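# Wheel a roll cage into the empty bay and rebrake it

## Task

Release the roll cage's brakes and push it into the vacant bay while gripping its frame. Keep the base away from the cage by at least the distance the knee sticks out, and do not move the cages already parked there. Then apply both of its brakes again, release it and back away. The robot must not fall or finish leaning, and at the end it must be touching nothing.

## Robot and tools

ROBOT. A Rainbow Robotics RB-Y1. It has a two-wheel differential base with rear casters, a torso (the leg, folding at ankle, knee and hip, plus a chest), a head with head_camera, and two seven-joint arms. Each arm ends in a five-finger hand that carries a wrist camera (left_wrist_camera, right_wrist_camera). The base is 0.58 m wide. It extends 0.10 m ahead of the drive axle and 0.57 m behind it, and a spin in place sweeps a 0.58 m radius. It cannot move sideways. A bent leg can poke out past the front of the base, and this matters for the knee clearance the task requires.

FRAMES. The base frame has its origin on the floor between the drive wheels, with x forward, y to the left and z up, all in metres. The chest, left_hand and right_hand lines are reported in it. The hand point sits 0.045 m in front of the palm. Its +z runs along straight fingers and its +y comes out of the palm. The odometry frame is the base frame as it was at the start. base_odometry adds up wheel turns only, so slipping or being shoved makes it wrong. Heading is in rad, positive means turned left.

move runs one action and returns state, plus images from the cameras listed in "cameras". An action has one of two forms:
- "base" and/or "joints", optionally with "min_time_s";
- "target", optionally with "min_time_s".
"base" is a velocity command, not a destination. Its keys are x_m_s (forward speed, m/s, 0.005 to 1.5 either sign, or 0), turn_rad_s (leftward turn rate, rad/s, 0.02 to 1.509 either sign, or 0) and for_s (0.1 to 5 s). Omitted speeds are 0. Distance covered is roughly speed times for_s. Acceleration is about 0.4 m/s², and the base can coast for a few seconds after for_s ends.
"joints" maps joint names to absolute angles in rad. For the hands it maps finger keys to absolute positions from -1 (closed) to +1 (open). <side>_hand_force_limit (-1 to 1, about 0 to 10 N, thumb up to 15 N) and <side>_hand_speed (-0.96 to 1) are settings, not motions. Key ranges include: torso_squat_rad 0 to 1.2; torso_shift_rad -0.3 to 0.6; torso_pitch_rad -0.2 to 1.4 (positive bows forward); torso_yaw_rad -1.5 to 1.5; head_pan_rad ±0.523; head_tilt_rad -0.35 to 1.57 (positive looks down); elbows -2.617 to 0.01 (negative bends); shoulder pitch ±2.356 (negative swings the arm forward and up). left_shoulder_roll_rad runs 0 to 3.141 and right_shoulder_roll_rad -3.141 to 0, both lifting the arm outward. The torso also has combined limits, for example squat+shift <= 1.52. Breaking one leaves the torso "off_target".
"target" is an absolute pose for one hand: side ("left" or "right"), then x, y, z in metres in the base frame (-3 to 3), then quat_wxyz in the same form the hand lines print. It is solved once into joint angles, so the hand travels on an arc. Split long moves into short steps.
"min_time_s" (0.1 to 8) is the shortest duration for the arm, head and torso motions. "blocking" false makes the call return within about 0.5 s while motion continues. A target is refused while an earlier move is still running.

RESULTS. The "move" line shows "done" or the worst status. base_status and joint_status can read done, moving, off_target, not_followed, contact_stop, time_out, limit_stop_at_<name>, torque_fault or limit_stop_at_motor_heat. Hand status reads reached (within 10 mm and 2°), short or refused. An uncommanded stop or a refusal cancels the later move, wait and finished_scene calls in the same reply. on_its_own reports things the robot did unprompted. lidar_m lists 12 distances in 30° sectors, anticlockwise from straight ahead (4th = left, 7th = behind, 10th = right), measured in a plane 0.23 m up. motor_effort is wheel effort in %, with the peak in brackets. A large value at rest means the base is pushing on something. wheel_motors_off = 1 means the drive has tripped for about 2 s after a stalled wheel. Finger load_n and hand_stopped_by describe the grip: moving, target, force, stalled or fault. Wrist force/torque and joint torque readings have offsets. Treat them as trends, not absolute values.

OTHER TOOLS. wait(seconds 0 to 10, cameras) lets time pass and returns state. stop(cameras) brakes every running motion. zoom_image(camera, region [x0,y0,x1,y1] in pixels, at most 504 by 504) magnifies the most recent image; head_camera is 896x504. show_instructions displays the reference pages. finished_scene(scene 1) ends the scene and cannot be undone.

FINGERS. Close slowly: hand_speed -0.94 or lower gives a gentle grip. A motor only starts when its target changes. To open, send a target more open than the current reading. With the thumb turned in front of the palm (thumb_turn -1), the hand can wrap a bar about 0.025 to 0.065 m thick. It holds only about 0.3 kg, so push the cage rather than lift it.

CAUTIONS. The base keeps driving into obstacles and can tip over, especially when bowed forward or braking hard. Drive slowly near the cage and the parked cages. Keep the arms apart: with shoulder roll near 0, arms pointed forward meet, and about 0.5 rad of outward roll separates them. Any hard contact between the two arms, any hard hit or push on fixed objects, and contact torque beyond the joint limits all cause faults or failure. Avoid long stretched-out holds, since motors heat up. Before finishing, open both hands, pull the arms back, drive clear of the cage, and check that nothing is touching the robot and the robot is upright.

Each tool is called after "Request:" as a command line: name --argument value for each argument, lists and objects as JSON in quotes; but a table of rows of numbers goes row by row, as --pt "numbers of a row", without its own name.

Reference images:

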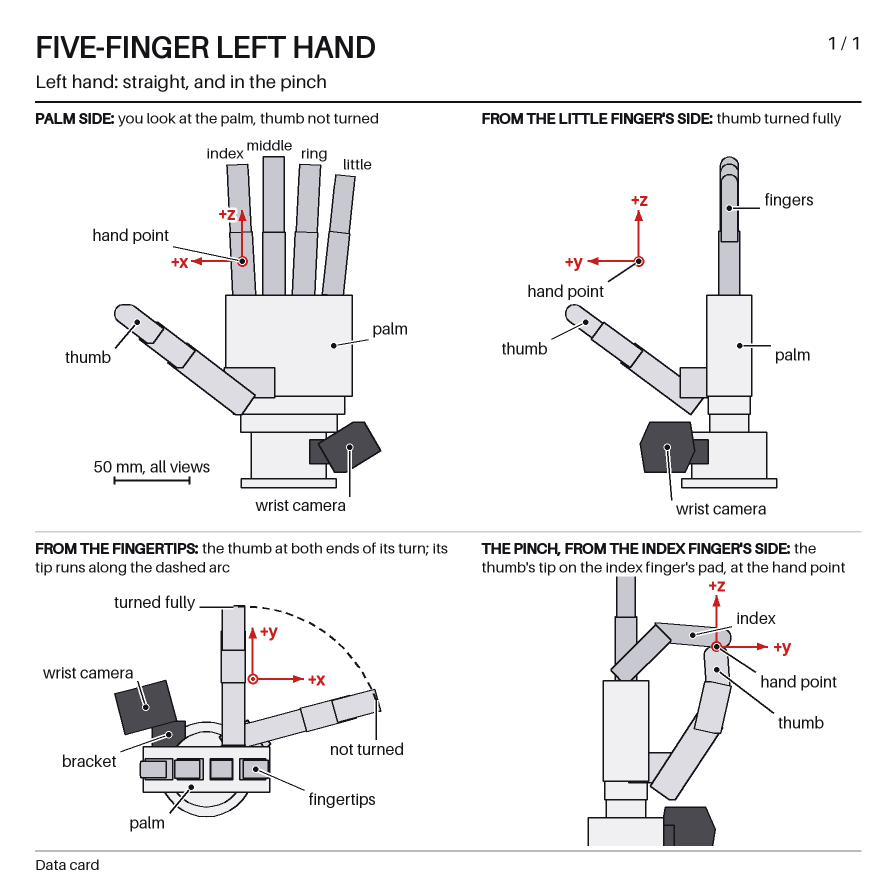

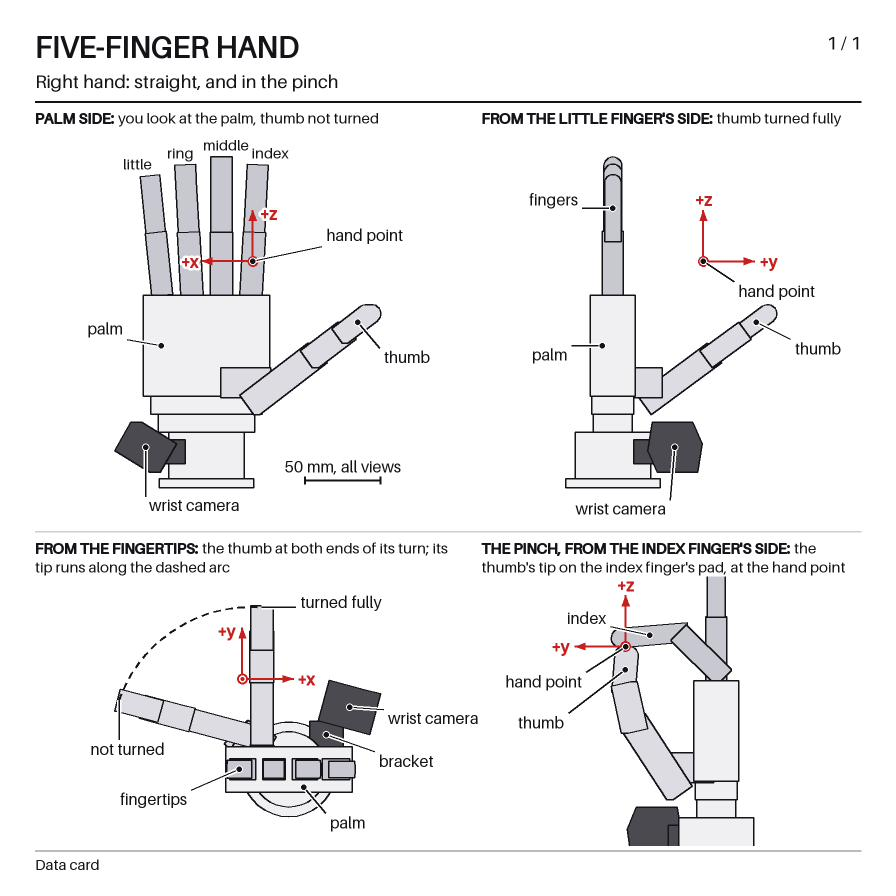

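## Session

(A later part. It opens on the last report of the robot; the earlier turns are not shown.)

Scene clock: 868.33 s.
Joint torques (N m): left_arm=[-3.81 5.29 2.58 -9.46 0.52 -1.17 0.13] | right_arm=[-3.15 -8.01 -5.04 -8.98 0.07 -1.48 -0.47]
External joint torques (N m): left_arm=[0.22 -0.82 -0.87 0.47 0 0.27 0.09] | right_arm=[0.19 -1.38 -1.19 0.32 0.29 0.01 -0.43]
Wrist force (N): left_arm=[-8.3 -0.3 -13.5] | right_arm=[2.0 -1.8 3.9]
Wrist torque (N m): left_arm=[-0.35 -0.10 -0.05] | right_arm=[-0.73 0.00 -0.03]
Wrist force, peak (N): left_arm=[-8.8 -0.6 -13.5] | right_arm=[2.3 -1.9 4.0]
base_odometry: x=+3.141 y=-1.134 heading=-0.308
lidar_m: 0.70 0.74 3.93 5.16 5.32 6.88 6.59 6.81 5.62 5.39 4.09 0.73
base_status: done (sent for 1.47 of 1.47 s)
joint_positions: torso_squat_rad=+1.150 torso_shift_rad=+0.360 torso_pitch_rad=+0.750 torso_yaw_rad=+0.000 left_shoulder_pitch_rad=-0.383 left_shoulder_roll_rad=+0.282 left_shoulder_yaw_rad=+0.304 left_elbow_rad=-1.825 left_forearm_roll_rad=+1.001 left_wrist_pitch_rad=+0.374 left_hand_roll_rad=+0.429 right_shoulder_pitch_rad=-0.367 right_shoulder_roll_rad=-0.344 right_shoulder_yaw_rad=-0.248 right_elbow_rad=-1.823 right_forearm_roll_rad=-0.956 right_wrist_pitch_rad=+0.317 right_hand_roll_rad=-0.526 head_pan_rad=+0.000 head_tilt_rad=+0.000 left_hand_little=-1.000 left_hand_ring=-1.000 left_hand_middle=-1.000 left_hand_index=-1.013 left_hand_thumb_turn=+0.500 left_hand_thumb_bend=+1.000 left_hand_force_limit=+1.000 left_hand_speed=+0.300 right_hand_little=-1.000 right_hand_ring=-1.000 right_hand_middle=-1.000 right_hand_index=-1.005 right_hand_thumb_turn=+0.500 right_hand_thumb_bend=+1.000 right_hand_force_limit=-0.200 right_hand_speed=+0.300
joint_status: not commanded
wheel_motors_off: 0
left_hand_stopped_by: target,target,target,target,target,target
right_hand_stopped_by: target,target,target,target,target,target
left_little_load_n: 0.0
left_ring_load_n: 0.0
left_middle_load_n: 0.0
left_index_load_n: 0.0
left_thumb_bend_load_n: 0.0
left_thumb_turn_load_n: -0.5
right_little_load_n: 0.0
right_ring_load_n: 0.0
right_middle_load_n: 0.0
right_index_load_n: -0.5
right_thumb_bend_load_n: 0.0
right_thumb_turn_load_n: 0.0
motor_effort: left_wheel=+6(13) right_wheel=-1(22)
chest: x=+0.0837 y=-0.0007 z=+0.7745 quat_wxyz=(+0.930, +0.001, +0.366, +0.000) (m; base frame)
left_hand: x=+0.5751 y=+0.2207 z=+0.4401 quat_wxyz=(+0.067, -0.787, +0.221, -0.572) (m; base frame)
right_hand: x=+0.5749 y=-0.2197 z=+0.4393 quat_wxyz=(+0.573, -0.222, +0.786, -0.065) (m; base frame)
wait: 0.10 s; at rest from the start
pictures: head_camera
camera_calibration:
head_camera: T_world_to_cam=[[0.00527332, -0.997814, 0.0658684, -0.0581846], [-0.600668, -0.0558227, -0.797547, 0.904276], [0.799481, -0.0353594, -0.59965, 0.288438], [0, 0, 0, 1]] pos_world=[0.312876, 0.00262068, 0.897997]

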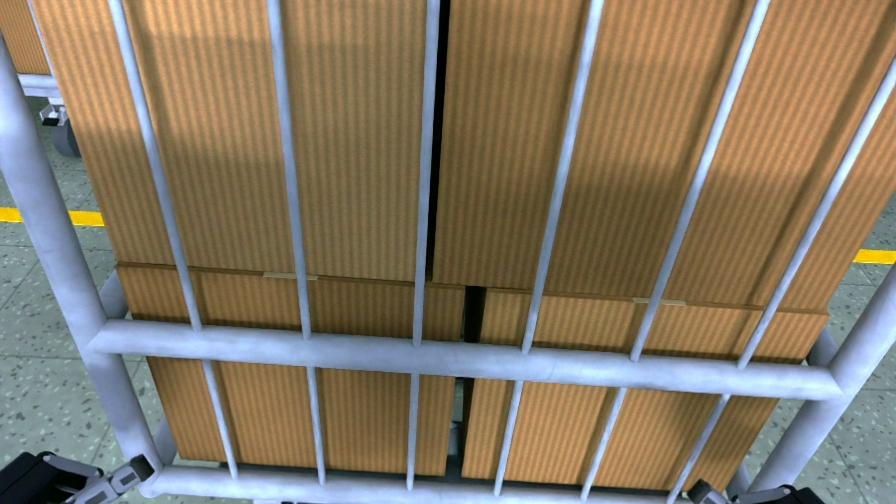

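Request:
move --base '{"x_m_s": 0.05, "for_s": 5}' --blocking false

Request:
wait --seconds 1.3

Request:
move --base '{"x_m_s": 0.03, "for_s": 5}' --blocking false

Request:
wait --seconds 0.7

Request:
move --base '{"x_m_s": 0.06, "turn_rad_s": -0.031, "for_s": 2.9}'

Scene clock: 879.47 s.
Joint torques (N m): left_arm=[-4.08 5.27 2.54 -9.36 0.57 -1.26 0.12] | right_arm=[-2.95 -8.33 -4.79 -9.16 -0.16 -1.59 -0.49]
External joint torques (N m): left_arm=[-0.04 -0.84 -0.9 0.57 0.04 0.18 0.08] | right_arm=[0.39 -1.71 -0.95 0.14 0.06 -0.09 -0.45]
Wrist force (N): left_arm=[-8.3 -0.5 -13.1] | right_arm=[1.9 -1.8 4.0]
Wrist torque (N m): left_arm=[-0.40 -0.07 -0.07] | right_arm=[-0.72 0.02 -0.04]
Wrist force, peak (N): left_arm=[-8.4 -0.9 -13.9] | right_arm=[2.1 -1.6 4.3]
move: moving
base_odometry: x=+3.162 y=-1.141 heading=-0.307
lidar_m: 0.68 0.72 3.89 5.16 5.32 6.91 6.62 6.83 5.61 5.39 2.45 0.70
base_status: moving
joint_positions: torso_squat_rad=+1.150 torso_shift_rad=+0.360 torso_pitch_rad=+0.750 torso_yaw_rad=+0.000 left_shoulder_pitch_rad=-0.383 left_shoulder_roll_rad=+0.282 left_shoulder_yaw_rad=+0.304 left_elbow_rad=-1.825 left_forearm_roll_rad=+1.001 left_wrist_pitch_rad=+0.374 left_hand_roll_rad=+0.429 right_shoulder_pitch_rad=-0.367 right_shoulder_roll_rad=-0.344 right_shoulder_yaw_rad=-0.248 right_elbow_rad=-1.823 right_forearm_roll_rad=-0.956 right_wrist_pitch_rad=+0.317 right_hand_roll_rad=-0.526 head_pan_rad=+0.000 head_tilt_rad=+0.000 left_hand_little=-1.000 left_hand_ring=-1.000 left_hand_middle=-1.000 left_hand_index=-1.013 left_hand_thumb_turn=+0.500 left_hand_thumb_bend=+1.000 left_hand_force_limit=+1.000 left_hand_speed=+0.300 right_hand_little=-1.000 right_hand_ring=-1.000 right_hand_middle=-1.000 right_hand_index=-1.005 right_hand_thumb_turn=+0.500 right_hand_thumb_bend=+1.000 right_hand_force_limit=-0.200 right_hand_speed=+0.300
joint_status: not commanded
wheel_motors_off: 0
left_hand_stopped_by: target,target,target,target,target,target
right_hand_stopped_by: target,target,target,target,target,target
left_little_load_n: 0.0
left_ring_load_n: 0.0
left_middle_load_n: 0.0
left_index_load_n: 0.0
left_thumb_bend_load_n: 0.0
left_thumb_turn_load_n: -0.5
right_little_load_n: 0.0
right_ring_load_n: 0.0
right_middle_load_n: 0.0
right_index_load_n: 0.0
right_thumb_bend_load_n: 0.0
right_thumb_turn_load_n: 0.0
motor_effort: left_wheel=+7(28) right_wheel=+5(19)
chest: x=+0.0836 y=-0.0007 z=+0.7745 quat_wxyz=(+0.931, +0.001, +0.366, +0.000) (m; base frame)
left_hand: x=+0.5751 y=+0.2207 z=+0.4401 quat_wxyz=(+0.067, -0.787, +0.220, -0.572) (m; base frame)
right_hand: x=+0.5748 y=-0.2197 z=+0.4394 quat_wxyz=(+0.573, -0.222, +0.786, -0.065) (m; base frame)
pictures: none

Scene clock: 880.77 s.
Joint torques (N m): left_arm=[-4.21 4.98 2.35 -9.44 0.6 -1.17 0.26] | right_arm=[-3.22 -7.92 -4.85 -9.26 -0.05 -1.51 -0.39]
External joint torques (N m): left_arm=[-0.18 -1.13 -1.09 0.49 0.08 0.26 0.22] | right_arm=[0.11 -1.3 -1.01 0.03 0.17 -0.01 -0.35]
Wrist force (N): left_arm=[-8.6 -0.3 -13.5] | right_arm=[1.9 -2.2 3.9]
Wrist torque (N m): left_arm=[-0.33 -0.03 -0.08] | right_arm=[-0.80 0.02 -0.04]
Wrist force, peak (N): left_arm=[-8.2 -0.9 -13.9] | right_arm=[2.1 -2.1 4.0]
earlier move: moving
base_odometry: x=+3.224 y=-1.161 heading=-0.308
lidar_m: 0.61 0.64 3.80 5.16 5.33 6.98 6.68 6.90 5.62 5.39 2.35 0.64
base_status: moving
joint_positions: torso_squat_rad=+1.150 torso_shift_rad=+0.360 torso_pitch_rad=+0.750 torso_yaw_rad=+0.000 left_shoulder_pitch_rad=-0.383 left_shoulder_roll_rad=+0.282 left_shoulder_yaw_rad=+0.304 left_elbow_rad=-1.825 left_forearm_roll_rad=+1.001 left_wrist_pitch_rad=+0.374 left_hand_roll_rad=+0.429 right_shoulder_pitch_rad=-0.367 right_shoulder_roll_rad=-0.344 right_shoulder_yaw_rad=-0.248 right_elbow_rad=-1.823 right_forearm_roll_rad=-0.956 right_wrist_pitch_rad=+0.317 right_hand_roll_rad=-0.526 head_pan_rad=+0.000 head_tilt_rad=+0.000 left_hand_little=-1.000 left_hand_ring=-1.000 left_hand_middle=-1.000 left_hand_index=-1.013 left_hand_thumb_turn=+0.500 left_hand_thumb_bend=+1.000 left_hand_force_limit=+1.000 left_hand_speed=+0.300 right_hand_little=-1.000 right_hand_ring=-1.000 right_hand_middle=-1.000 right_hand_index=-1.005 right_hand_thumb_turn=+0.500 right_hand_thumb_bend=+1.000 right_hand_force_limit=-0.200 right_hand_speed=+0.300
joint_status: not commanded
wheel_motors_off: 0
left_hand_stopped_by: target,target,target,target,target,target
right_hand_stopped_by: target,target,target,target,target,target
left_little_load_n: 0.0
left_ring_load_n: 0.0
left_middle_load_n: 0.0
left_index_load_n: 0.0
left_thumb_bend_load_n: 0.0
left_thumb_turn_load_n: 0.0
right_little_load_n: 0.0
right_ring_load_n: 0.5
right_middle_load_n: 0.0
right_index_load_n: 0.0
right_thumb_bend_load_n: 0.0
right_thumb_turn_load_n: 0.0
motor_effort: left_wheel=+3(28) right_wheel=+6(19)
chest: x=+0.0836 y=-0.0007 z=+0.7745 quat_wxyz=(+0.931, +0.001, +0.366, +0.000) (m; base frame)
left_hand: x=+0.5751 y=+0.2207 z=+0.4401 quat_wxyz=(+0.067, -0.787, +0.220, -0.572) (m; base frame)
right_hand: x=+0.5748 y=-0.2197 z=+0.4394 quat_wxyz=(+0.573, -0.222, +0.786, -0.065) (m; base frame)
wait: 1.30 s; no rest
pictures: none

Scene clock: 881.27 s.
Joint torques (N m): left_arm=[-4.04 5.04 2.33 -9.42 0.55 -1.2 0.26] | right_arm=[-2.5 -8.01 -5.2 -9.19 -0.08 -1.57 -0.51]
External joint torques (N m): left_arm=[-0.01 -1.07 -1.12 0.5 0.02 0.24 0.22] | right_arm=[0.84 -1.38 -1.35 0.11 0.13 -0.08 -0.48]
Wrist force (N): left_arm=[-8.4 -0.5 -13.7] | right_arm=[2.0 -1.6 4.1]
Wrist torque (N m): left_arm=[-0.37 -0.10 -0.10] | right_arm=[-0.71 0.02 -0.01]
Wrist force, peak (N): left_arm=[-8.9 -0.4 -13.4] | right_arm=[2.0 -2.1 4.2]
move: moving
base_odometry: x=+3.239 y=-1.165 heading=-0.308
lidar_m: 0.60 0.63 3.78 5.17 5.33 6.99 6.70 6.91 5.61 5.39 2.33 0.63
base_status: moving
joint_positions: torso_squat_rad=+1.150 torso_shift_rad=+0.360 torso_pitch_rad=+0.750 torso_yaw_rad=+0.000 left_shoulder_pitch_rad=-0.383 left_shoulder_roll_rad=+0.282 left_shoulder_yaw_rad=+0.304 left_elbow_rad=-1.825 left_forearm_roll_rad=+1.001 left_wrist_pitch_rad=+0.374 left_hand_roll_rad=+0.429 right_shoulder_pitch_rad=-0.367 right_shoulder_roll_rad=-0.344 right_shoulder_yaw_rad=-0.248 right_elbow_rad=-1.823 right_forearm_roll_rad=-0.956 right_wrist_pitch_rad=+0.317 right_hand_roll_rad=-0.526 head_pan_rad=+0.000 head_tilt_rad=+0.000 left_hand_little=-1.000 left_hand_ring=-1.000 left_hand_middle=-1.000 left_hand_index=-1.013 left_hand_thumb_turn=+0.500 left_hand_thumb_bend=+1.000 left_hand_force_limit=+1.000 left_hand_speed=+0.300 right_hand_little=-1.000 right_hand_ring=-1.000 right_hand_middle=-1.000 right_hand_index=-1.005 right_hand_thumb_turn=+0.500 right_hand_thumb_bend=+1.000 right_hand_force_limit=-0.200 right_hand_speed=+0.300
joint_status: not commanded
wheel_motors_off: 0
left_hand_stopped_by: target,target,target,target,target,target
right_hand_stopped_by: target,target,target,target,target,target
left_little_load_n: 0.0
left_ring_load_n: 0.0
left_middle_load_n: 0.0
left_index_load_n: 0.0
left_thumb_bend_load_n: 0.0
left_thumb_turn_load_n: 0.0
right_little_load_n: 0.0
right_ring_load_n: 0.5
right_middle_load_n: 0.0
right_index_load_n: 0.0
right_thumb_bend_load_n: 0.0
right_thumb_turn_load_n: 0.0
motor_effort: left_wheel=+1(8) right_wheel=+7(13)
chest: x=+0.0836 y=-0.0007 z=+0.7745 quat_wxyz=(+0.931, +0.001, +0.366, +0.000) (m; base frame)
left_hand: x=+0.5751 y=+0.2207 z=+0.4401 quat_wxyz=(+0.067, -0.787, +0.220, -0.572) (m; base frame)
right_hand: x=+0.5748 y=-0.2197 z=+0.4394 quat_wxyz=(+0.573, -0.222, +0.786, -0.065) (m; base frame)
pictures: none

Scene clock: 881.97 s.
Joint torques (N m): left_arm=[-3.82 5.26 2.42 -9.32 0.62 -1.24 0.13] | right_arm=[-41.78 -11.3 -13.86 -0.88 2.97 -9.17 -0.49]
External joint torques (N m): left_arm=[0.26 -0.85 -1.01 0.61 0.1 0.2 0.09] | right_arm=[-37.67 -4.44 -9.56 8.04 3.07 -7.47 -0.44]
Wrist force (N): left_arm=[-8.9 -0.6 -13.4] | right_arm=[-4.6 31.8 -172.9]
Wrist torque (N m): left_arm=[-0.39 0.03 -0.11] | right_arm=[5.62 0.48 -0.20]
Wrist force, peak (N): left_arm=[-8.9 -0.7 -13.7] | right_arm=[-4.6 31.8 -172.9]
earlier move: moving
base_odometry: x=+3.258 y=-1.171 heading=-0.309
lidar_m: 0.58 0.61 3.76 5.16 5.33 7.01 6.72 6.93 5.63 5.39 2.29 0.60
base_status: moving
joint_positions: torso_squat_rad=+1.150 torso_shift_rad=+0.359 torso_pitch_rad=+0.748 torso_yaw_rad=-0.001 left_shoulder_pitch_rad=-0.383 left_shoulder_roll_rad=+0.282 left_shoulder_yaw_rad=+0.304 left_elbow_rad=-1.825 left_forearm_roll_rad=+1.001 left_wrist_pitch_rad=+0.374 left_hand_roll_rad=+0.429 right_shoulder_pitch_rad=-0.359 right_shoulder_roll_rad=-0.343 right_shoulder_yaw_rad=-0.246 right_elbow_rad=-1.824 right_forearm_roll_rad=-0.957 right_wrist_pitch_rad=+0.318 right_hand_roll_rad=-0.526 head_pan_rad=+0.000 head_tilt_rad=+0.000 left_hand_little=-1.000 left_hand_ring=-1.000 left_hand_middle=-1.000 left_hand_index=-1.013 left_hand_thumb_turn=+0.500 left_hand_thumb_bend=+1.000 left_hand_force_limit=+1.000 left_hand_speed=+0.300 right_hand_little=-1.000 right_hand_ring=-1.000 right_hand_middle=-1.000 right_hand_index=-1.010 right_hand_thumb_turn=+0.500 right_hand_thumb_bend=+1.000 right_hand_force_limit=-0.200 right_hand_speed=+0.300
joint_status: not commanded
wheel_motors_off: 0
left_hand_stopped_by: target,target,target,target,target,target
right_hand_stopped_by: target,target,target,target,target,target
left_little_load_n: 0.0
left_ring_load_n: 0.0
left_middle_load_n: 0.0
left_index_load_n: 0.0
left_thumb_bend_load_n: 0.0
left_thumb_turn_load_n: -0.5
right_little_load_n: 0.0
right_ring_load_n: 0.0
right_middle_load_n: 0.0
right_index_load_n: -22.0
right_thumb_bend_load_n: 0.0
right_thumb_turn_load_n: 0.0
motor_effort: left_wheel=+10(11) right_wheel=+76(76)
chest: x=+0.0829 y=-0.0008 z=+0.7749 quat_wxyz=(+0.931, +0.001, +0.365, -0.001) (m; base frame)
left_hand: x=+0.5752 y=+0.2199 z=+0.4413 quat_wxyz=(+0.066, -0.787, +0.221, -0.573) (m; base frame)
right_hand: x=+0.5714 y=-0.2207 z=+0.4379 quat_wxyz=(+0.571, -0.222, +0.788, -0.065) (m; base frame)
wait: 0.70 s; no rest
pictures: none

Scene clock: 894.63 s.
Joint torques (N m): left_arm=[-3.96 5.05 2.8 -9.12 0.51 -1.19 0.15] | right_arm=[-5.58 -8.78 -7.11 -8.62 0.12 -2.28 -0.5]
External joint torques (N m): left_arm=[0.07 -1.05 -0.65 0.81 -0.01 0.25 0.11] | right_arm=[-2.39 -2.36 -3.35 0.67 0.35 -0.8 -0.46]
External joint torques when the fault began: right_arm=[-32.6 -19.43 -51.53 9.02 4.36 -20.58 -2.85]
Wrist force (N): left_arm=[-8.7 -0.6 -13.3] | right_arm=[2.4 -0.3 -0.9]
Wrist torque (N m): left_arm=[-0.39 0.00 -0.06] | right_arm=[-0.62 0.01 -0.05]
Wrist force, peak (N): left_arm=[-12.3 -4.4 -53.2] | right_arm=[-18.3 73.6 -200.5]
move: torque_fault
TORQUE FAULT: right_wrist_pitch_rad reached its load limit. The robot stopped for 10 seconds, dropped its targets and accepts commands again. The stop added 9.3 s to the call.
base_odometry: x=+3.409 y=-1.226 heading=-0.389
lidar_m: 0.59 0.63 1.88 5.18 5.26 6.68 6.88 6.97 5.77 5.38 4.04 0.61
base_status: torque_fault (sent for 2.67 of 2.9 s)
joint_positions: torso_squat_rad=+1.150 torso_shift_rad=+0.360 torso_pitch_rad=+0.750 torso_yaw_rad=+0.000 left_shoulder_pitch_rad=-0.383 left_shoulder_roll_rad=+0.282 left_shoulder_yaw_rad=+0.304 left_elbow_rad=-1.825 left_forearm_roll_rad=+1.001 left_wrist_pitch_rad=+0.374 left_hand_roll_rad=+0.429 right_shoulder_pitch_rad=-0.358 right_shoulder_roll_rad=-0.339 right_shoulder_yaw_rad=-0.236 right_elbow_rad=-1.825 right_forearm_roll_rad=-0.957 right_wrist_pitch_rad=+0.322 right_hand_roll_rad=-0.525 head_pan_rad=+0.000 head_tilt_rad=+0.000 left_hand_little=-1.000 left_hand_ring=-1.000 left_hand_middle=-1.000 left_hand_index=-1.013 left_hand_thumb_turn=+0.500 left_hand_thumb_bend=+1.000 left_hand_force_limit=+1.000 left_hand_speed=+0.300 right_hand_little=-1.000 right_hand_ring=-1.000 right_hand_middle=-1.000 right_hand_index=-1.010 right_hand_thumb_turn=+0.500 right_hand_thumb_bend=+1.000 right_hand_force_limit=-0.200 right_hand_speed=+0.300
joint_status: not commanded
wheel_motors_off: 0
left_hand_stopped_by: target,target,target,target,target,target
right_hand_stopped_by: target,target,target,target,target,target
left_little_load_n: 0.0
left_ring_load_n: 0.0
left_middle_load_n: 0.0
left_index_load_n: 0.0
left_thumb_bend_load_n: 0.0
left_thumb_turn_load_n: 0.0
right_little_load_n: 0.0
right_ring_load_n: 0.0
right_middle_load_n: 0.0
right_index_load_n: 0.0
right_thumb_bend_load_n: 0.0
right_thumb_turn_load_n: 0.0
motor_effort: left_wheel=+3(57) right_wheel=+0(84)
chest: x=+0.0836 y=-0.0007 z=+0.7745 quat_wxyz=(+0.931, +0.001, +0.366, +0.000) (m; base frame)
left_hand: x=+0.5751 y=+0.2207 z=+0.4402 quat_wxyz=(+0.067, -0.787, +0.220, -0.572) (m; base frame)
right_hand: x=+0.5693 y=-0.2131 z=+0.4342 quat_wxyz=(+0.568, -0.224, +0.790, -0.057) (m; base frame)
pictures: none

Request:
move --base '{"x_m_s": -0.3, "for_s": 1.7}' --cameras '["head_camera"]'

Scene clock: 897.83 s.
Joint torques (N m): left_arm=[-3.97 5.12 2.66 -9.17 0.54 -1.15 0.21] | right_arm=[-3.75 -7.43 -5.41 -8.74 -0.09 -1.67 -0.56]
External joint torques (N m): left_arm=[0.06 -0.99 -0.79 0.76 0.01 0.28 0.17] | right_arm=[-0.55 -1.01 -1.64 0.55 0.13 -0.19 -0.53]
Wrist force (N): left_arm=[-8.4 -0.4 -13.1] | right_arm=[1.9 -3.2 3.5]
Wrist torque (N m): left_arm=[-0.38 -0.07 -0.06] | right_arm=[-0.91 0.04 -0.08]
Wrist force, peak (N): left_arm=[-8.4 -0.5 -13.9] | right_arm=[1.9 -3.3 3.8]
move: done
base_odometry: x=+2.937 y=-1.032 heading=-0.390
lidar_m: 1.10 1.17 3.93 5.12 5.20 6.62 6.37 6.46 5.82 5.43 4.85 2.23
base_status: done (sent for 1.7 of 1.7 s)
joint_positions: torso_squat_rad=+1.150 torso_shift_rad=+0.360 torso_pitch_rad=+0.750 torso_yaw_rad=+0.000 left_shoulder_pitch_rad=-0.383 left_shoulder_roll_rad=+0.282 left_shoulder_yaw_rad=+0.304 left_elbow_rad=-1.825 left_forearm_roll_rad=+1.001 left_wrist_pitch_rad=+0.374 left_hand_roll_rad=+0.429 right_shoulder_pitch_rad=-0.359 right_shoulder_roll_rad=-0.339 right_shoulder_yaw_rad=-0.236 right_elbow_rad=-1.825 right_forearm_roll_rad=-0.957 right_wrist_pitch_rad=+0.322 right_hand_roll_rad=-0.525 head_pan_rad=+0.000 head_tilt_rad=+0.000 left_hand_little=-1.000 left_hand_ring=-1.000 left_hand_middle=-1.000 left_hand_index=-1.013 left_hand_thumb_turn=+0.500 left_hand_thumb_bend=+1.000 left_hand_force_limit=+1.000 left_hand_speed=+0.300 right_hand_little=-1.000 right_hand_ring=-1.000 right_hand_middle=-1.000 right_hand_index=-1.010 right_hand_thumb_turn=+0.500 right_hand_thumb_bend=+1.000 right_hand_force_limit=-0.200 right_hand_speed=+0.300
joint_status: not commanded
wheel_motors_off: 0
left_hand_stopped_by: target,target,target,target,target,target
right_hand_stopped_by: target,target,target,target,target,target
left_little_load_n: 0.0
left_ring_load_n: 0.0
left_middle_load_n: 0.0
left_index_load_n: 0.0
left_thumb_bend_load_n: 0.0
left_thumb_turn_load_n: 0.0
right_little_load_n: 0.0
right_ring_load_n: 0.0
right_middle_load_n: 0.0
right_index_load_n: 0.0
right_thumb_bend_load_n: 0.0
right_thumb_turn_load_n: 0.0
motor_effort: left_wheel=+0(17) right_wheel=+2(35)
chest: x=+0.0836 y=-0.0007 z=+0.7745 quat_wxyz=(+0.931, +0.001, +0.366, +0.000) (m; base frame)
left_hand: x=+0.5751 y=+0.2207 z=+0.4402 quat_wxyz=(+0.067, -0.787, +0.220, -0.572) (m; base frame)
right_hand: x=+0.5696 y=-0.2133 z=+0.4344 quat_wxyz=(+0.569, -0.224, +0.789, -0.058) (m; base frame)
pictures: head_camera
camera_calibration:
head_camera: T_world_to_cam=[[0.00534223, -0.997818, 0.0658064, -0.0581561], [-0.600552, -0.0558196, -0.797635, 0.904339], [0.799568, -0.035259, -0.59954, 0.28845], [0, 0, 0, 1]] pos_world=[0.312777, 0.0026211, 0.898097]

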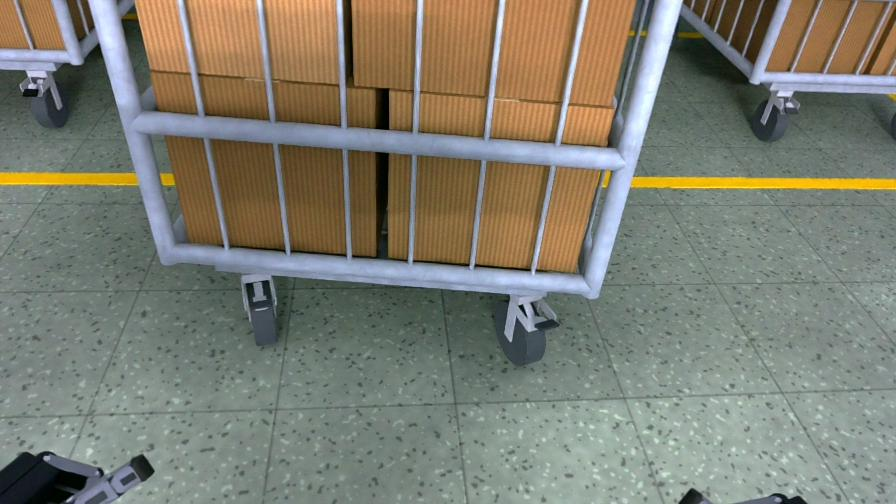

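Request:
zoom_image --camera "head_camera" --region '[120, 90, 400, 370]'

Request:
zoom_image --camera "head_camera" --region '[400, 100, 680, 380]'

Request:
wait --seconds 0.3

Request:
wait --seconds 0.3

Scaled by 1.800 from the camera's 896x504 image, which has a finer 1280x720 frame.

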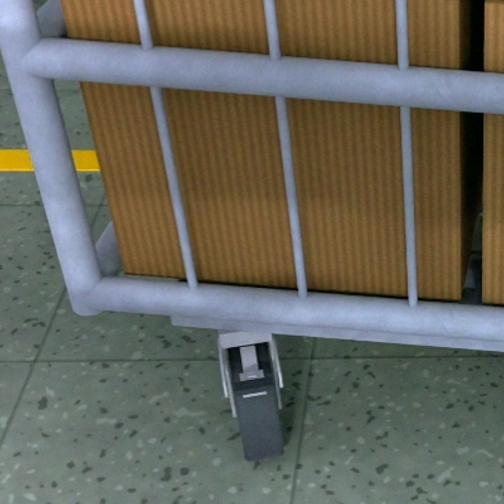

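Scaled by 1.800 from the camera's 896x504 image, which has a finer 1280x720 frame.

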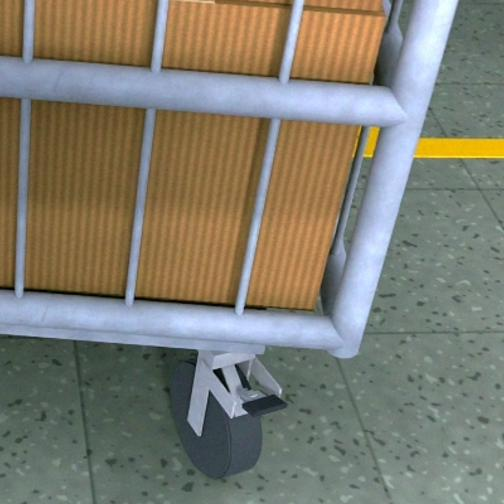

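Scene clock: 898.37 s.
Joint torques (N m): left_arm=[-3.96 5.18 2.67 -9.17 0.59 -1.19 0.22] | right_arm=[-3.03 -7.68 -5.17 -8.66 -0.07 -1.71 -0.44]
External joint torques (N m): left_arm=[0.08 -0.93 -0.78 0.75 0.07 0.25 0.18] | right_arm=[0.17 -1.26 -1.4 0.63 0.15 -0.23 -0.4]
Wrist force (N): left_arm=[-8.5 -0.7 -13.3] | right_arm=[1.7 -3.2 3.6]
Wrist torque (N m): left_arm=[-0.40 -0.07 -0.06] | right_arm=[-0.92 0.08 -0.07]
Wrist force, peak (N): left_arm=[-8.4 -0.6 -13.6] | right_arm=[2.0 -3.3 3.6]
base_odometry: x=+2.937 y=-1.032 heading=-0.390
lidar_m: 1.10 1.16 3.94 5.12 5.20 6.61 6.37 6.46 5.82 5.43 4.86 2.23
base_status: done (sent for 1.7 of 1.7 s)
joint_positions: torso_squat_rad=+1.150 torso_shift_rad=+0.360 torso_pitch_rad=+0.750 torso_yaw_rad=+0.000 left_shoulder_pitch_rad=-0.383 left_shoulder_roll_rad=+0.282 left_shoulder_yaw_rad=+0.304 left_elbow_rad=-1.825 left_forearm_roll_rad=+1.001 left_wrist_pitch_rad=+0.374 left_hand_roll_rad=+0.429 right_shoulder_pitch_rad=-0.359 right_shoulder_roll_rad=-0.339 right_shoulder_yaw_rad=-0.236 right_elbow_rad=-1.825 right_forearm_roll_rad=-0.957 right_wrist_pitch_rad=+0.322 right_hand_roll_rad=-0.525 head_pan_rad=+0.000 head_tilt_rad=+0.000 left_hand_little=-1.000 left_hand_ring=-1.000 left_hand_middle=-1.000 left_hand_index=-1.013 left_hand_thumb_turn=+0.500 left_hand_thumb_bend=+1.000 left_hand_force_limit=+1.000 left_hand_speed=+0.300 right_hand_little=-1.000 right_hand_ring=-1.000 right_hand_middle=-1.000 right_hand_index=-1.010 right_hand_thumb_turn=+0.500 right_hand_thumb_bend=+1.000 right_hand_force_limit=-0.200 right_hand_speed=+0.300
joint_status: not commanded
wheel_motors_off: 0
left_hand_stopped_by: target,target,target,target,target,target
right_hand_stopped_by: target,target,target,target,target,target
left_little_load_n: 0.0
left_ring_load_n: 0.0
left_middle_load_n: 0.0
left_index_load_n: 0.0
left_thumb_bend_load_n: 0.0
left_thumb_turn_load_n: 0.0
right_little_load_n: 0.0
right_ring_load_n: 0.0
right_middle_load_n: 0.0
right_index_load_n: 0.0
right_thumb_bend_load_n: 0.0
right_thumb_turn_load_n: 0.0
motor_effort: left_wheel=+0(17) right_wheel=+3(35)
chest: x=+0.0836 y=-0.0007 z=+0.7745 quat_wxyz=(+0.931, +0.001, +0.366, +0.000) (m; base frame)
left_hand: x=+0.5751 y=+0.2207 z=+0.4402 quat_wxyz=(+0.067, -0.787, +0.220, -0.572) (m; base frame)
right_hand: x=+0.5696 y=-0.2133 z=+0.4344 quat_wxyz=(+0.569, -0.224, +0.789, -0.058) (m; base frame)
wait: 0.30 s; at rest by 0.03 s
pictures: none

Scene clock: 898.67 s.
Joint torques (N m): left_arm=[-3.83 5.12 2.68 -9.23 0.52 -1.23 0.23] | right_arm=[-3.12 -7.78 -5.63 -8.73 -0.06 -1.52 -0.5]
External joint torques (N m): left_arm=[0.2 -0.99 -0.76 0.69 -0.01 0.2 0.19] | right_arm=[0.08 -1.36 -1.86 0.55 0.16 -0.05 -0.46]
Wrist force (N): left_arm=[-8.2 -0.5 -13.2] | right_arm=[1.7 -3.0 3.6]
Wrist torque (N m): left_arm=[-0.38 -0.11 -0.06] | right_arm=[-0.89 0.07 -0.07]
Wrist force, peak (N): left_arm=[-8.5 -0.8 -13.4] | right_arm=[2.1 -3.3 3.6]
base_odometry: x=+2.937 y=-1.032 heading=-0.390
lidar_m: 1.11 1.16 3.94 5.12 5.19 6.61 6.38 6.46 5.83 5.44 4.87 2.23
base_status: done (sent for 1.7 of 1.7 s)
joint_positions: torso_squat_rad=+1.150 torso_shift_rad=+0.360 torso_pitch_rad=+0.750 torso_yaw_rad=+0.000 left_shoulder_pitch_rad=-0.383 left_shoulder_roll_rad=+0.282 left_shoulder_yaw_rad=+0.304 left_elbow_rad=-1.825 left_forearm_roll_rad=+1.001 left_wrist_pitch_rad=+0.374 left_hand_roll_rad=+0.429 right_shoulder_pitch_rad=-0.359 right_shoulder_roll_rad=-0.339 right_shoulder_yaw_rad=-0.236 right_elbow_rad=-1.825 right_forearm_roll_rad=-0.957 right_wrist_pitch_rad=+0.322 right_hand_roll_rad=-0.525 head_pan_rad=+0.000 head_tilt_rad=+0.000 left_hand_little=-1.000 left_hand_ring=-1.000 left_hand_middle=-1.000 left_hand_index=-1.013 left_hand_thumb_turn=+0.500 left_hand_thumb_bend=+1.000 left_hand_force_limit=+1.000 left_hand_speed=+0.300 right_hand_little=-1.000 right_hand_ring=-1.000 right_hand_middle=-1.000 right_hand_index=-1.010 right_hand_thumb_turn=+0.500 right_hand_thumb_bend=+1.000 right_hand_force_limit=-0.200 right_hand_speed=+0.300
joint_status: not commanded
wheel_motors_off: 0
left_hand_stopped_by: target,target,target,target,target,target
right_hand_stopped_by: target,target,target,target,target,target
left_little_load_n: 0.0
left_ring_load_n: 0.0
left_middle_load_n: 0.0
left_index_load_n: 0.0
left_thumb_bend_load_n: -0.5
left_thumb_turn_load_n: 0.0
right_little_load_n: 0.0
right_ring_load_n: 0.0
right_middle_load_n: 0.0
right_index_load_n: 0.0
right_thumb_bend_load_n: 0.0
right_thumb_turn_load_n: -0.5
motor_effort: left_wheel=-2(17) right_wheel=+3(35)
chest: x=+0.0836 y=-0.0007 z=+0.7745 quat_wxyz=(+0.931, +0.001, +0.366, +0.000) (m; base frame)
left_hand: x=+0.5751 y=+0.2207 z=+0.4402 quat_wxyz=(+0.067, -0.787, +0.220, -0.572) (m; base frame)
right_hand: x=+0.5696 y=-0.2133 z=+0.4344 quat_wxyz=(+0.569, -0.224, +0.789, -0.058) (m; base frame)
wait: 0.30 s; at rest by 0.27 s
pictures: none

Request:
move --base '{"turn_rad_s": 0.5, "for_s": 1.894}'

Request:
move --base '{"x_m_s": 0.4, "for_s": 4.28}'

Request:
move --base '{"turn_rad_s": -0.6, "for_s": 4.233}'

Request:
move --joints '{"left_shoulder_pitch_rad": -0.68, "left_shoulder_roll_rad": 0.146, "left_shoulder_yaw_rad": 0.372, "left_elbow_rad": -2.40, "left_forearm_roll_rad": 0.365, "left_wrist_pitch_rad": 1.10, "left_hand_roll_rad": 0.99}' --min_time_s 1.5 --cameras '["head_camera"]'

Scene clock: 903.03 s.
Joint torques (N m): left_arm=[-4.08 5.21 2.76 -9.18 0.56 -1.25 0.19] | right_arm=[-3.46 -8.28 -4.98 -8.65 -0.11 -1.6 -0.44]
External joint torques (N m): left_arm=[-0.04 -0.9 -0.69 0.74 0.03 0.18 0.15] | right_arm=[-0.25 -1.86 -1.21 0.63 0.12 -0.12 -0.4]
Wrist force (N): left_arm=[-8.6 -0.5 -13.4] | right_arm=[1.8 -3.3 3.4]
Wrist torque (N m): left_arm=[-0.38 -0.05 -0.07] | right_arm=[-0.93 0.05 -0.07]
Wrist force, peak (N): left_arm=[-8.7 -0.6 -13.7] | right_arm=[2.0 -3.4 3.7]
move: done
base_odometry: x=+2.937 y=-1.032 heading=+0.560
lidar_m: 2.39 5.12 5.13 6.21 6.38 6.40 6.04 5.44 5.44 2.22 1.10 1.14
base_status: done (sent for 1.9 of 1.9 s)
joint_positions: torso_squat_rad=+1.150 torso_shift_rad=+0.360 torso_pitch_rad=+0.750 torso_yaw_rad=+0.000 left_shoulder_pitch_rad=-0.383 left_shoulder_roll_rad=+0.282 left_shoulder_yaw_rad=+0.304 left_elbow_rad=-1.825 left_forearm_roll_rad=+1.001 left_wrist_pitch_rad=+0.374 left_hand_roll_rad=+0.429 right_shoulder_pitch_rad=-0.359 right_shoulder_roll_rad=-0.339 right_shoulder_yaw_rad=-0.236 right_elbow_rad=-1.825 right_forearm_roll_rad=-0.957 right_wrist_pitch_rad=+0.322 right_hand_roll_rad=-0.525 head_pan_rad=+0.000 head_tilt_rad=+0.000 left_hand_little=-1.000 left_hand_ring=-1.000 left_hand_middle=-1.000 left_hand_index=-1.013 left_hand_thumb_turn=+0.500 left_hand_thumb_bend=+1.000 left_hand_force_limit=+1.000 left_hand_speed=+0.300 right_hand_little=-1.000 right_hand_ring=-1.000 right_hand_middle=-1.000 right_hand_index=-1.010 right_hand_thumb_turn=+0.500 right_hand_thumb_bend=+1.000 right_hand_force_limit=-0.200 right_hand_speed=+0.300
joint_status: not commanded
wheel_motors_off: 0
left_hand_stopped_by: target,target,target,target,target,target
right_hand_stopped_by: target,target,target,target,target,target
left_little_load_n: 0.0
left_ring_load_n: 0.0
left_middle_load_n: 0.0
left_index_load_n: 0.0
left_thumb_bend_load_n: 0.0
left_thumb_turn_load_n: 0.0
right_little_load_n: 0.0
right_ring_load_n: 0.0
right_middle_load_n: 0.0
right_index_load_n: 0.0
right_thumb_bend_load_n: 0.0
right_thumb_turn_load_n: 0.0
motor_effort: left_wheel=-1(18) right_wheel=+8(28)
chest: x=+0.0836 y=-0.0007 z=+0.7745 quat_wxyz=(+0.931, +0.001, +0.366, +0.000) (m; base frame)
left_hand: x=+0.5751 y=+0.2206 z=+0.4402 quat_wxyz=(+0.067, -0.787, +0.221, -0.572) (m; base frame)
right_hand: x=+0.5696 y=-0.2134 z=+0.4344 quat_wxyz=(+0.569, -0.224, +0.789, -0.058) (m; base frame)
pictures: none

Scene clock: 908.90 s.
Joint torques (N m): left_arm=[-4.01 5.44 2.97 -9.15 0.56 -1.2 0.17] | right_arm=[-3.23 -7.56 -4.63 -9.15 -0.11 -1.64 -0.61]
External joint torques (N m): left_arm=[0.02 -0.67 -0.47 0.78 0.04 0.24 0.13] | right_arm=[-0.03 -1.13 -0.87 0.14 0.12 -0.17 -0.57]
Wrist force (N): left_arm=[-8.3 -0.9 -13.2] | right_arm=[1.8 -3.3 3.2]
Wrist torque (N m): left_arm=[-0.45 -0.09 -0.02] | right_arm=[-0.93 0.06 -0.07]
Wrist force, peak (N): left_arm=[-8.6 -0.7 -13.8] | right_arm=[1.7 -3.3 4.1]
move: done
base_odometry: x=+4.383 y=-0.126 heading=+0.560
lidar_m: 2.34 3.81 3.84 4.64 7.50 7.52 7.50 0.96 1.00 0.97 0.84 0.85
base_status: done (sent for 4.27 of 4.27 s)
joint_positions: torso_squat_rad=+1.150 torso_shift_rad=+0.360 torso_pitch_rad=+0.750 torso_yaw_rad=+0.000 left_shoulder_pitch_rad=-0.383 left_shoulder_roll_rad=+0.282 left_shoulder_yaw_rad=+0.304 left_elbow_rad=-1.825 left_forearm_roll_rad=+1.001 left_wrist_pitch_rad=+0.374 left_hand_roll_rad=+0.429 right_shoulder_pitch_rad=-0.359 right_shoulder_roll_rad=-0.339 right_shoulder_yaw_rad=-0.236 right_elbow_rad=-1.825 right_forearm_roll_rad=-0.957 right_wrist_pitch_rad=+0.322 right_hand_roll_rad=-0.525 head_pan_rad=+0.000 head_tilt_rad=+0.000 left_hand_little=-1.000 left_hand_ring=-1.000 left_hand_middle=-1.000 left_hand_index=-1.013 left_hand_thumb_turn=+0.500 left_hand_thumb_bend=+1.000 left_hand_force_limit=+1.000 left_hand_speed=+0.300 right_hand_little=-1.000 right_hand_ring=-1.000 right_hand_middle=-1.000 right_hand_index=-1.010 right_hand_thumb_turn=+0.500 right_hand_thumb_bend=+1.000 right_hand_force_limit=-0.200 right_hand_speed=+0.300
joint_status: not commanded
wheel_motors_off: 0
left_hand_stopped_by: target,target,target,target,target,target
right_hand_stopped_by: target,target,target,target,target,target
left_little_load_n: 0.0
left_ring_load_n: 0.0
left_middle_load_n: 0.0
left_index_load_n: 0.0
left_thumb_bend_load_n: 0.0
left_thumb_turn_load_n: -0.5
right_little_load_n: 0.0
right_ring_load_n: 0.0
right_middle_load_n: 0.0
right_index_load_n: -0.5
right_thumb_bend_load_n: 0.0
right_thumb_turn_load_n: 0.0
motor_effort: left_wheel=-1(18) right_wheel=+1(38)
chest: x=+0.0837 y=-0.0007 z=+0.7745 quat_wxyz=(+0.930, +0.001, +0.366, +0.000) (m; base frame)
left_hand: x=+0.5751 y=+0.2206 z=+0.4401 quat_wxyz=(+0.067, -0.787, +0.221, -0.572) (m; base frame)
right_hand: x=+0.5697 y=-0.2134 z=+0.4343 quat_wxyz=(+0.569, -0.224, +0.789, -0.058) (m; base frame)
pictures: none

Scene clock: 914.67 s.
Joint torques (N m): left_arm=[-4.16 5.44 2.81 -9.28 0.48 -1.17 0.21] | right_arm=[-2.86 -7.53 -4.54 -8.94 0.18 -1.7 -0.4]
External joint torques (N m): left_arm=[-0.13 -0.67 -0.63 0.64 -0.04 0.26 0.17] | right_arm=[0.34 -1.11 -0.77 0.34 0.4 -0.23 -0.37]
Wrist force (N): left_arm=[-8.3 -0.6 -13.4] | right_arm=[1.5 -3.1 3.4]
Wrist torque (N m): left_arm=[-0.39 -0.11 -0.05] | right_arm=[-0.89 0.11 -0.08]
Wrist force, peak (N): left_arm=[-8.6 -0.6 -13.8] | right_arm=[1.9 -3.5 3.8]
move: done
base_odometry: x=+4.383 y=-0.126 heading=-1.980
lidar_m: 0.97 0.98 0.93 0.85 0.86 2.42 3.81 3.85 4.76 7.49 7.55 7.35
base_status: done (sent for 4.23 of 4.23 s)
joint_positions: torso_squat_rad=+1.150 torso_shift_rad=+0.360 torso_pitch_rad=+0.750 torso_yaw_rad=+0.000 left_shoulder_pitch_rad=-0.383 left_shoulder_roll_rad=+0.282 left_shoulder_yaw_rad=+0.304 left_elbow_rad=-1.825 left_forearm_roll_rad=+1.001 left_wrist_pitch_rad=+0.374 left_hand_roll_rad=+0.429 right_shoulder_pitch_rad=-0.359 right_shoulder_roll_rad=-0.339 right_shoulder_yaw_rad=-0.236 right_elbow_rad=-1.825 right_forearm_roll_rad=-0.957 right_wrist_pitch_rad=+0.322 right_hand_roll_rad=-0.525 head_pan_rad=+0.000 head_tilt_rad=+0.000 left_hand_little=-1.000 left_hand_ring=-1.000 left_hand_middle=-1.000 left_hand_index=-1.013 left_hand_thumb_turn=+0.500 left_hand_thumb_bend=+1.000 left_hand_force_limit=+1.000 left_hand_speed=+0.300 right_hand_little=-1.000 right_hand_ring=-1.000 right_hand_middle=-1.000 right_hand_index=-1.010 right_hand_thumb_turn=+0.500 right_hand_thumb_bend=+1.000 right_hand_force_limit=-0.200 right_hand_speed=+0.300
joint_status: not commanded
wheel_motors_off: 0
left_hand_stopped_by: target,target,target,target,target,target
right_hand_stopped_by: target,target,target,target,target,target
left_little_load_n: 0.0
left_ring_load_n: 0.0
left_middle_load_n: 0.0
left_index_load_n: 0.0
left_thumb_bend_load_n: 0.0
left_thumb_turn_load_n: 0.0
right_little_load_n: 0.0
right_ring_load_n: 0.0
right_middle_load_n: 0.0
right_index_load_n: 0.0
right_thumb_bend_load_n: 0.0
right_thumb_turn_load_n: 0.0
motor_effort: left_wheel=+5(21) right_wheel=-1(27)
chest: x=+0.0837 y=-0.0007 z=+0.7745 quat_wxyz=(+0.930, +0.001, +0.366, +0.000) (m; base frame)
left_hand: x=+0.5751 y=+0.2206 z=+0.4401 quat_wxyz=(+0.067, -0.787, +0.221, -0.572) (m; base frame)
right_hand: x=+0.5697 y=-0.2134 z=+0.4343 quat_wxyz=(+0.569, -0.224, +0.789, -0.058) (m; base frame)
pictures: none

Scene clock: 916.47 s.
Joint torques (N m): left_arm=[-7.85 2.6 2.42 -8.61 0.45 -1.59 -0.13] | right_arm=[-3.19 -7.92 -4.61 -9.09 0.05 -1.52 -0.62]
External joint torques (N m): left_arm=[0.15 -1.21 1.6 0.32 0.05 0.35 -0.17] | right_arm=[0.01 -1.49 -0.84 0.19 0.27 -0.05 -0.58]
Wrist force (N): left_arm=[-8.0 -0.7 -13.2] | right_arm=[2.0 -3.1 3.4]
Wrist torque (N m): left_arm=[-0.43 -0.12 0.05] | right_arm=[-0.90 0.04 -0.05]
Wrist force, peak (N): left_arm=[-9.0 -0.6 -13.7] | right_arm=[1.6 -3.5 3.6]
move: done
base_odometry: x=+4.383 y=-0.126 heading=-1.980
lidar_m: 0.95 0.98 0.94 0.85 0.86 2.41 3.82 3.85 4.76 7.50 7.55 7.36
base_status: not commanded
joint_positions: torso_squat_rad=+1.150 torso_shift_rad=+0.360 torso_pitch_rad=+0.750 torso_yaw_rad=+0.000 left_shoulder_pitch_rad=-0.680 left_shoulder_roll_rad=+0.146 left_shoulder_yaw_rad=+0.372 left_elbow_rad=-2.400 left_forearm_roll_rad=+0.365 left_wrist_pitch_rad=+1.100 left_hand_roll_rad=+0.990 right_shoulder_pitch_rad=-0.359 right_shoulder_roll_rad=-0.339 right_shoulder_yaw_rad=-0.236 right_elbow_rad=-1.825 right_forearm_roll_rad=-0.957 right_wrist_pitch_rad=+0.322 right_hand_roll_rad=-0.525 head_pan_rad=+0.000 head_tilt_rad=+0.000 left_hand_little=-1.000 left_hand_ring=-1.000 left_hand_middle=-1.000 left_hand_index=-1.013 left_hand_thumb_turn=+0.500 left_hand_thumb_bend=+1.000 left_hand_force_limit=+1.000 left_hand_speed=+0.300 right_hand_little=-1.000 right_hand_ring=-1.000 right_hand_middle=-1.000 right_hand_index=-1.010 right_hand_thumb_turn=+0.500 right_hand_thumb_bend=+1.000 right_hand_force_limit=-0.200 right_hand_speed=+0.300
joint_status: all done
wheel_motors_off: 0
left_hand_stopped_by: target,target,target,target,target,target
right_hand_stopped_by: target,target,target,target,target,target
left_little_load_n: 0.0
left_ring_load_n: 0.0
left_middle_load_n: 0.0
left_index_load_n: 0.0
left_thumb_bend_load_n: 0.0
left_thumb_turn_load_n: 0.0
right_little_load_n: 0.0
right_ring_load_n: 0.0
right_middle_load_n: 0.0
right_index_load_n: 0.0
right_thumb_bend_load_n: 0.0
right_thumb_turn_load_n: -0.5
motor_effort: left_wheel=+7(7) right_wheel=-1(2)
chest: x=+0.0837 y=-0.0007 z=+0.7745 quat_wxyz=(+0.930, +0.001, +0.366, +0.000) (m; base frame)
left_hand: x=+0.6020 y=+0.1517 z=+0.6263 quat_wxyz=(+0.065, -0.781, +0.223, -0.579) (m; base frame)
right_hand: x=+0.5697 y=-0.2134 z=+0.4343 quat_wxyz=(+0.569, -0.224, +0.789, -0.058) (m; base frame)
pictures: head_camera
camera_calibration:
head_camera: T_world_to_cam=[[0.00527332, -0.997814, 0.0658684, -0.0581912], [-0.600668, -0.0558227, -0.797547, 0.904356], [0.799481, -0.0353594, -0.59965, 0.288498], [0, 0, 0, 1]] pos_world=[0.312876, 0.00262068, 0.898097]

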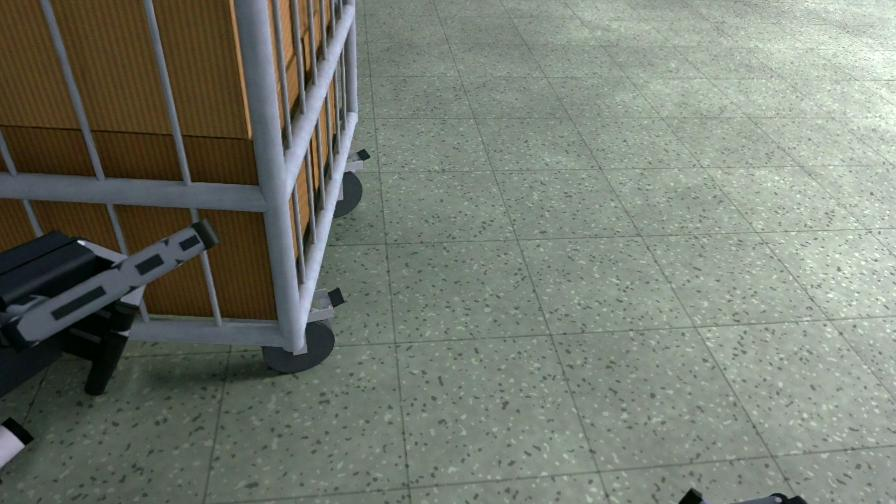

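Request:
move --base '{"x_m_s": 0.1, "for_s": 2.85}' --cameras '["head_camera"]'

Scene clock: 920.63 s.
Joint torques (N m): left_arm=[-7.79 2.5 2.32 -8.47 0.33 -1.67 -0.22] | right_arm=[-2.89 -7.24 -4.82 -9.03 0 -1.55 -0.39]
External joint torques (N m): left_arm=[0.21 -1.31 1.5 0.46 -0.07 0.28 -0.26] | right_arm=[0.31 -0.81 -1.05 0.25 0.22 -0.08 -0.35]
Wrist force (N): left_arm=[-7.5 -0.6 -13.3] | right_arm=[2.1 -3.1 3.6]
Wrist torque (N m): left_arm=[-0.40 -0.20 0.09] | right_arm=[-0.90 0.01 -0.06]
Wrist force, peak (N): left_arm=[-8.3 -0.8 -13.8] | right_arm=[1.8 -3.4 4.0]
move: done
base_odometry: x=+4.269 y=-0.389 heading=-1.980
lidar_m: 0.77 0.68 0.92 0.89 0.91 2.47 4.10 4.14 5.12 7.45 7.50 7.04
base_status: done (sent for 2.87 of 2.87 s)
joint_positions: torso_squat_rad=+1.150 torso_shift_rad=+0.360 torso_pitch_rad=+0.750 torso_yaw_rad=+0.000 left_shoulder_pitch_rad=-0.680 left_shoulder_roll_rad=+0.146 left_shoulder_yaw_rad=+0.372 left_elbow_rad=-2.400 left_forearm_roll_rad=+0.365 left_wrist_pitch_rad=+1.100 left_hand_roll_rad=+0.990 right_shoulder_pitch_rad=-0.359 right_shoulder_roll_rad=-0.339 right_shoulder_yaw_rad=-0.236 right_elbow_rad=-1.825 right_forearm_roll_rad=-0.957 right_wrist_pitch_rad=+0.322 right_hand_roll_rad=-0.525 head_pan_rad=+0.000 head_tilt_rad=+0.000 left_hand_little=-1.000 left_hand_ring=-1.000 left_hand_middle=-1.000 left_hand_index=-1.013 left_hand_thumb_turn=+0.500 left_hand_thumb_bend=+1.000 left_hand_force_limit=+1.000 left_hand_speed=+0.300 right_hand_little=-1.000 right_hand_ring=-1.000 right_hand_middle=-1.000 right_hand_index=-1.010 right_hand_thumb_turn=+0.500 right_hand_thumb_bend=+1.000 right_hand_force_limit=-0.200 right_hand_speed=+0.300
joint_status: not commanded
wheel_motors_off: 0
left_hand_stopped_by: target,target,target,target,target,target
right_hand_stopped_by: target,target,target,target,target,target
left_little_load_n: 0.0
left_ring_load_n: 0.0
left_middle_load_n: 0.0
left_index_load_n: 0.0
left_thumb_bend_load_n: 0.0
left_thumb_turn_load_n: 0.0
right_little_load_n: 0.0
right_ring_load_n: -0.5
right_middle_load_n: 0.0
right_index_load_n: 0.0
right_thumb_bend_load_n: 0.0
right_thumb_turn_load_n: -0.5
motor_effort: left_wheel=+0(27) right_wheel=-2(19)
chest: x=+0.0837 y=-0.0007 z=+0.7745 quat_wxyz=(+0.931, +0.001, +0.366, +0.000) (m; base frame)
left_hand: x=+0.6020 y=+0.1517 z=+0.6264 quat_wxyz=(+0.065, -0.781, +0.223, -0.580) (m; base frame)
right_hand: x=+0.5697 y=-0.2134 z=+0.4343 quat_wxyz=(+0.569, -0.224, +0.789, -0.058) (m; base frame)
pictures: head_camera
camera_calibration:
head_camera: T_world_to_cam=[[0.00527332, -0.997814, 0.0658684, -0.0581912], [-0.600668, -0.0558227, -0.797547, 0.904356], [0.799481, -0.0353594, -0.59965, 0.288498], [0, 0, 0, 1]] pos_world=[0.312876, 0.00262068, 0.898097]

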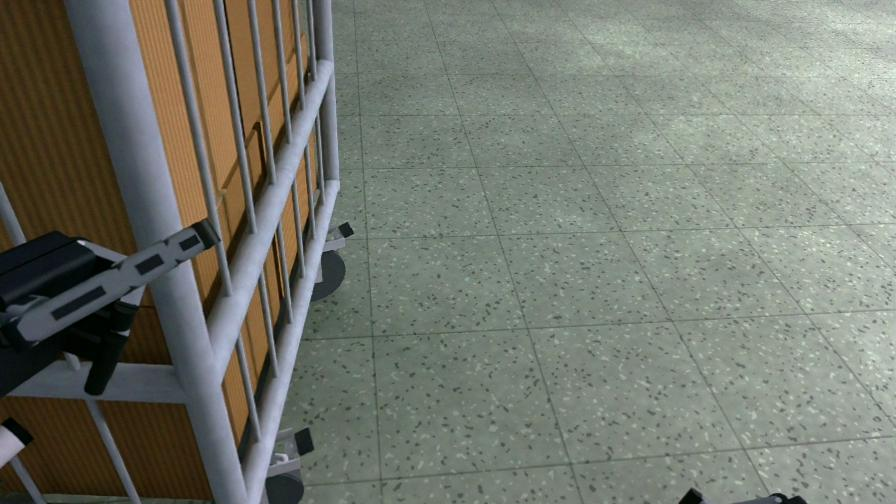

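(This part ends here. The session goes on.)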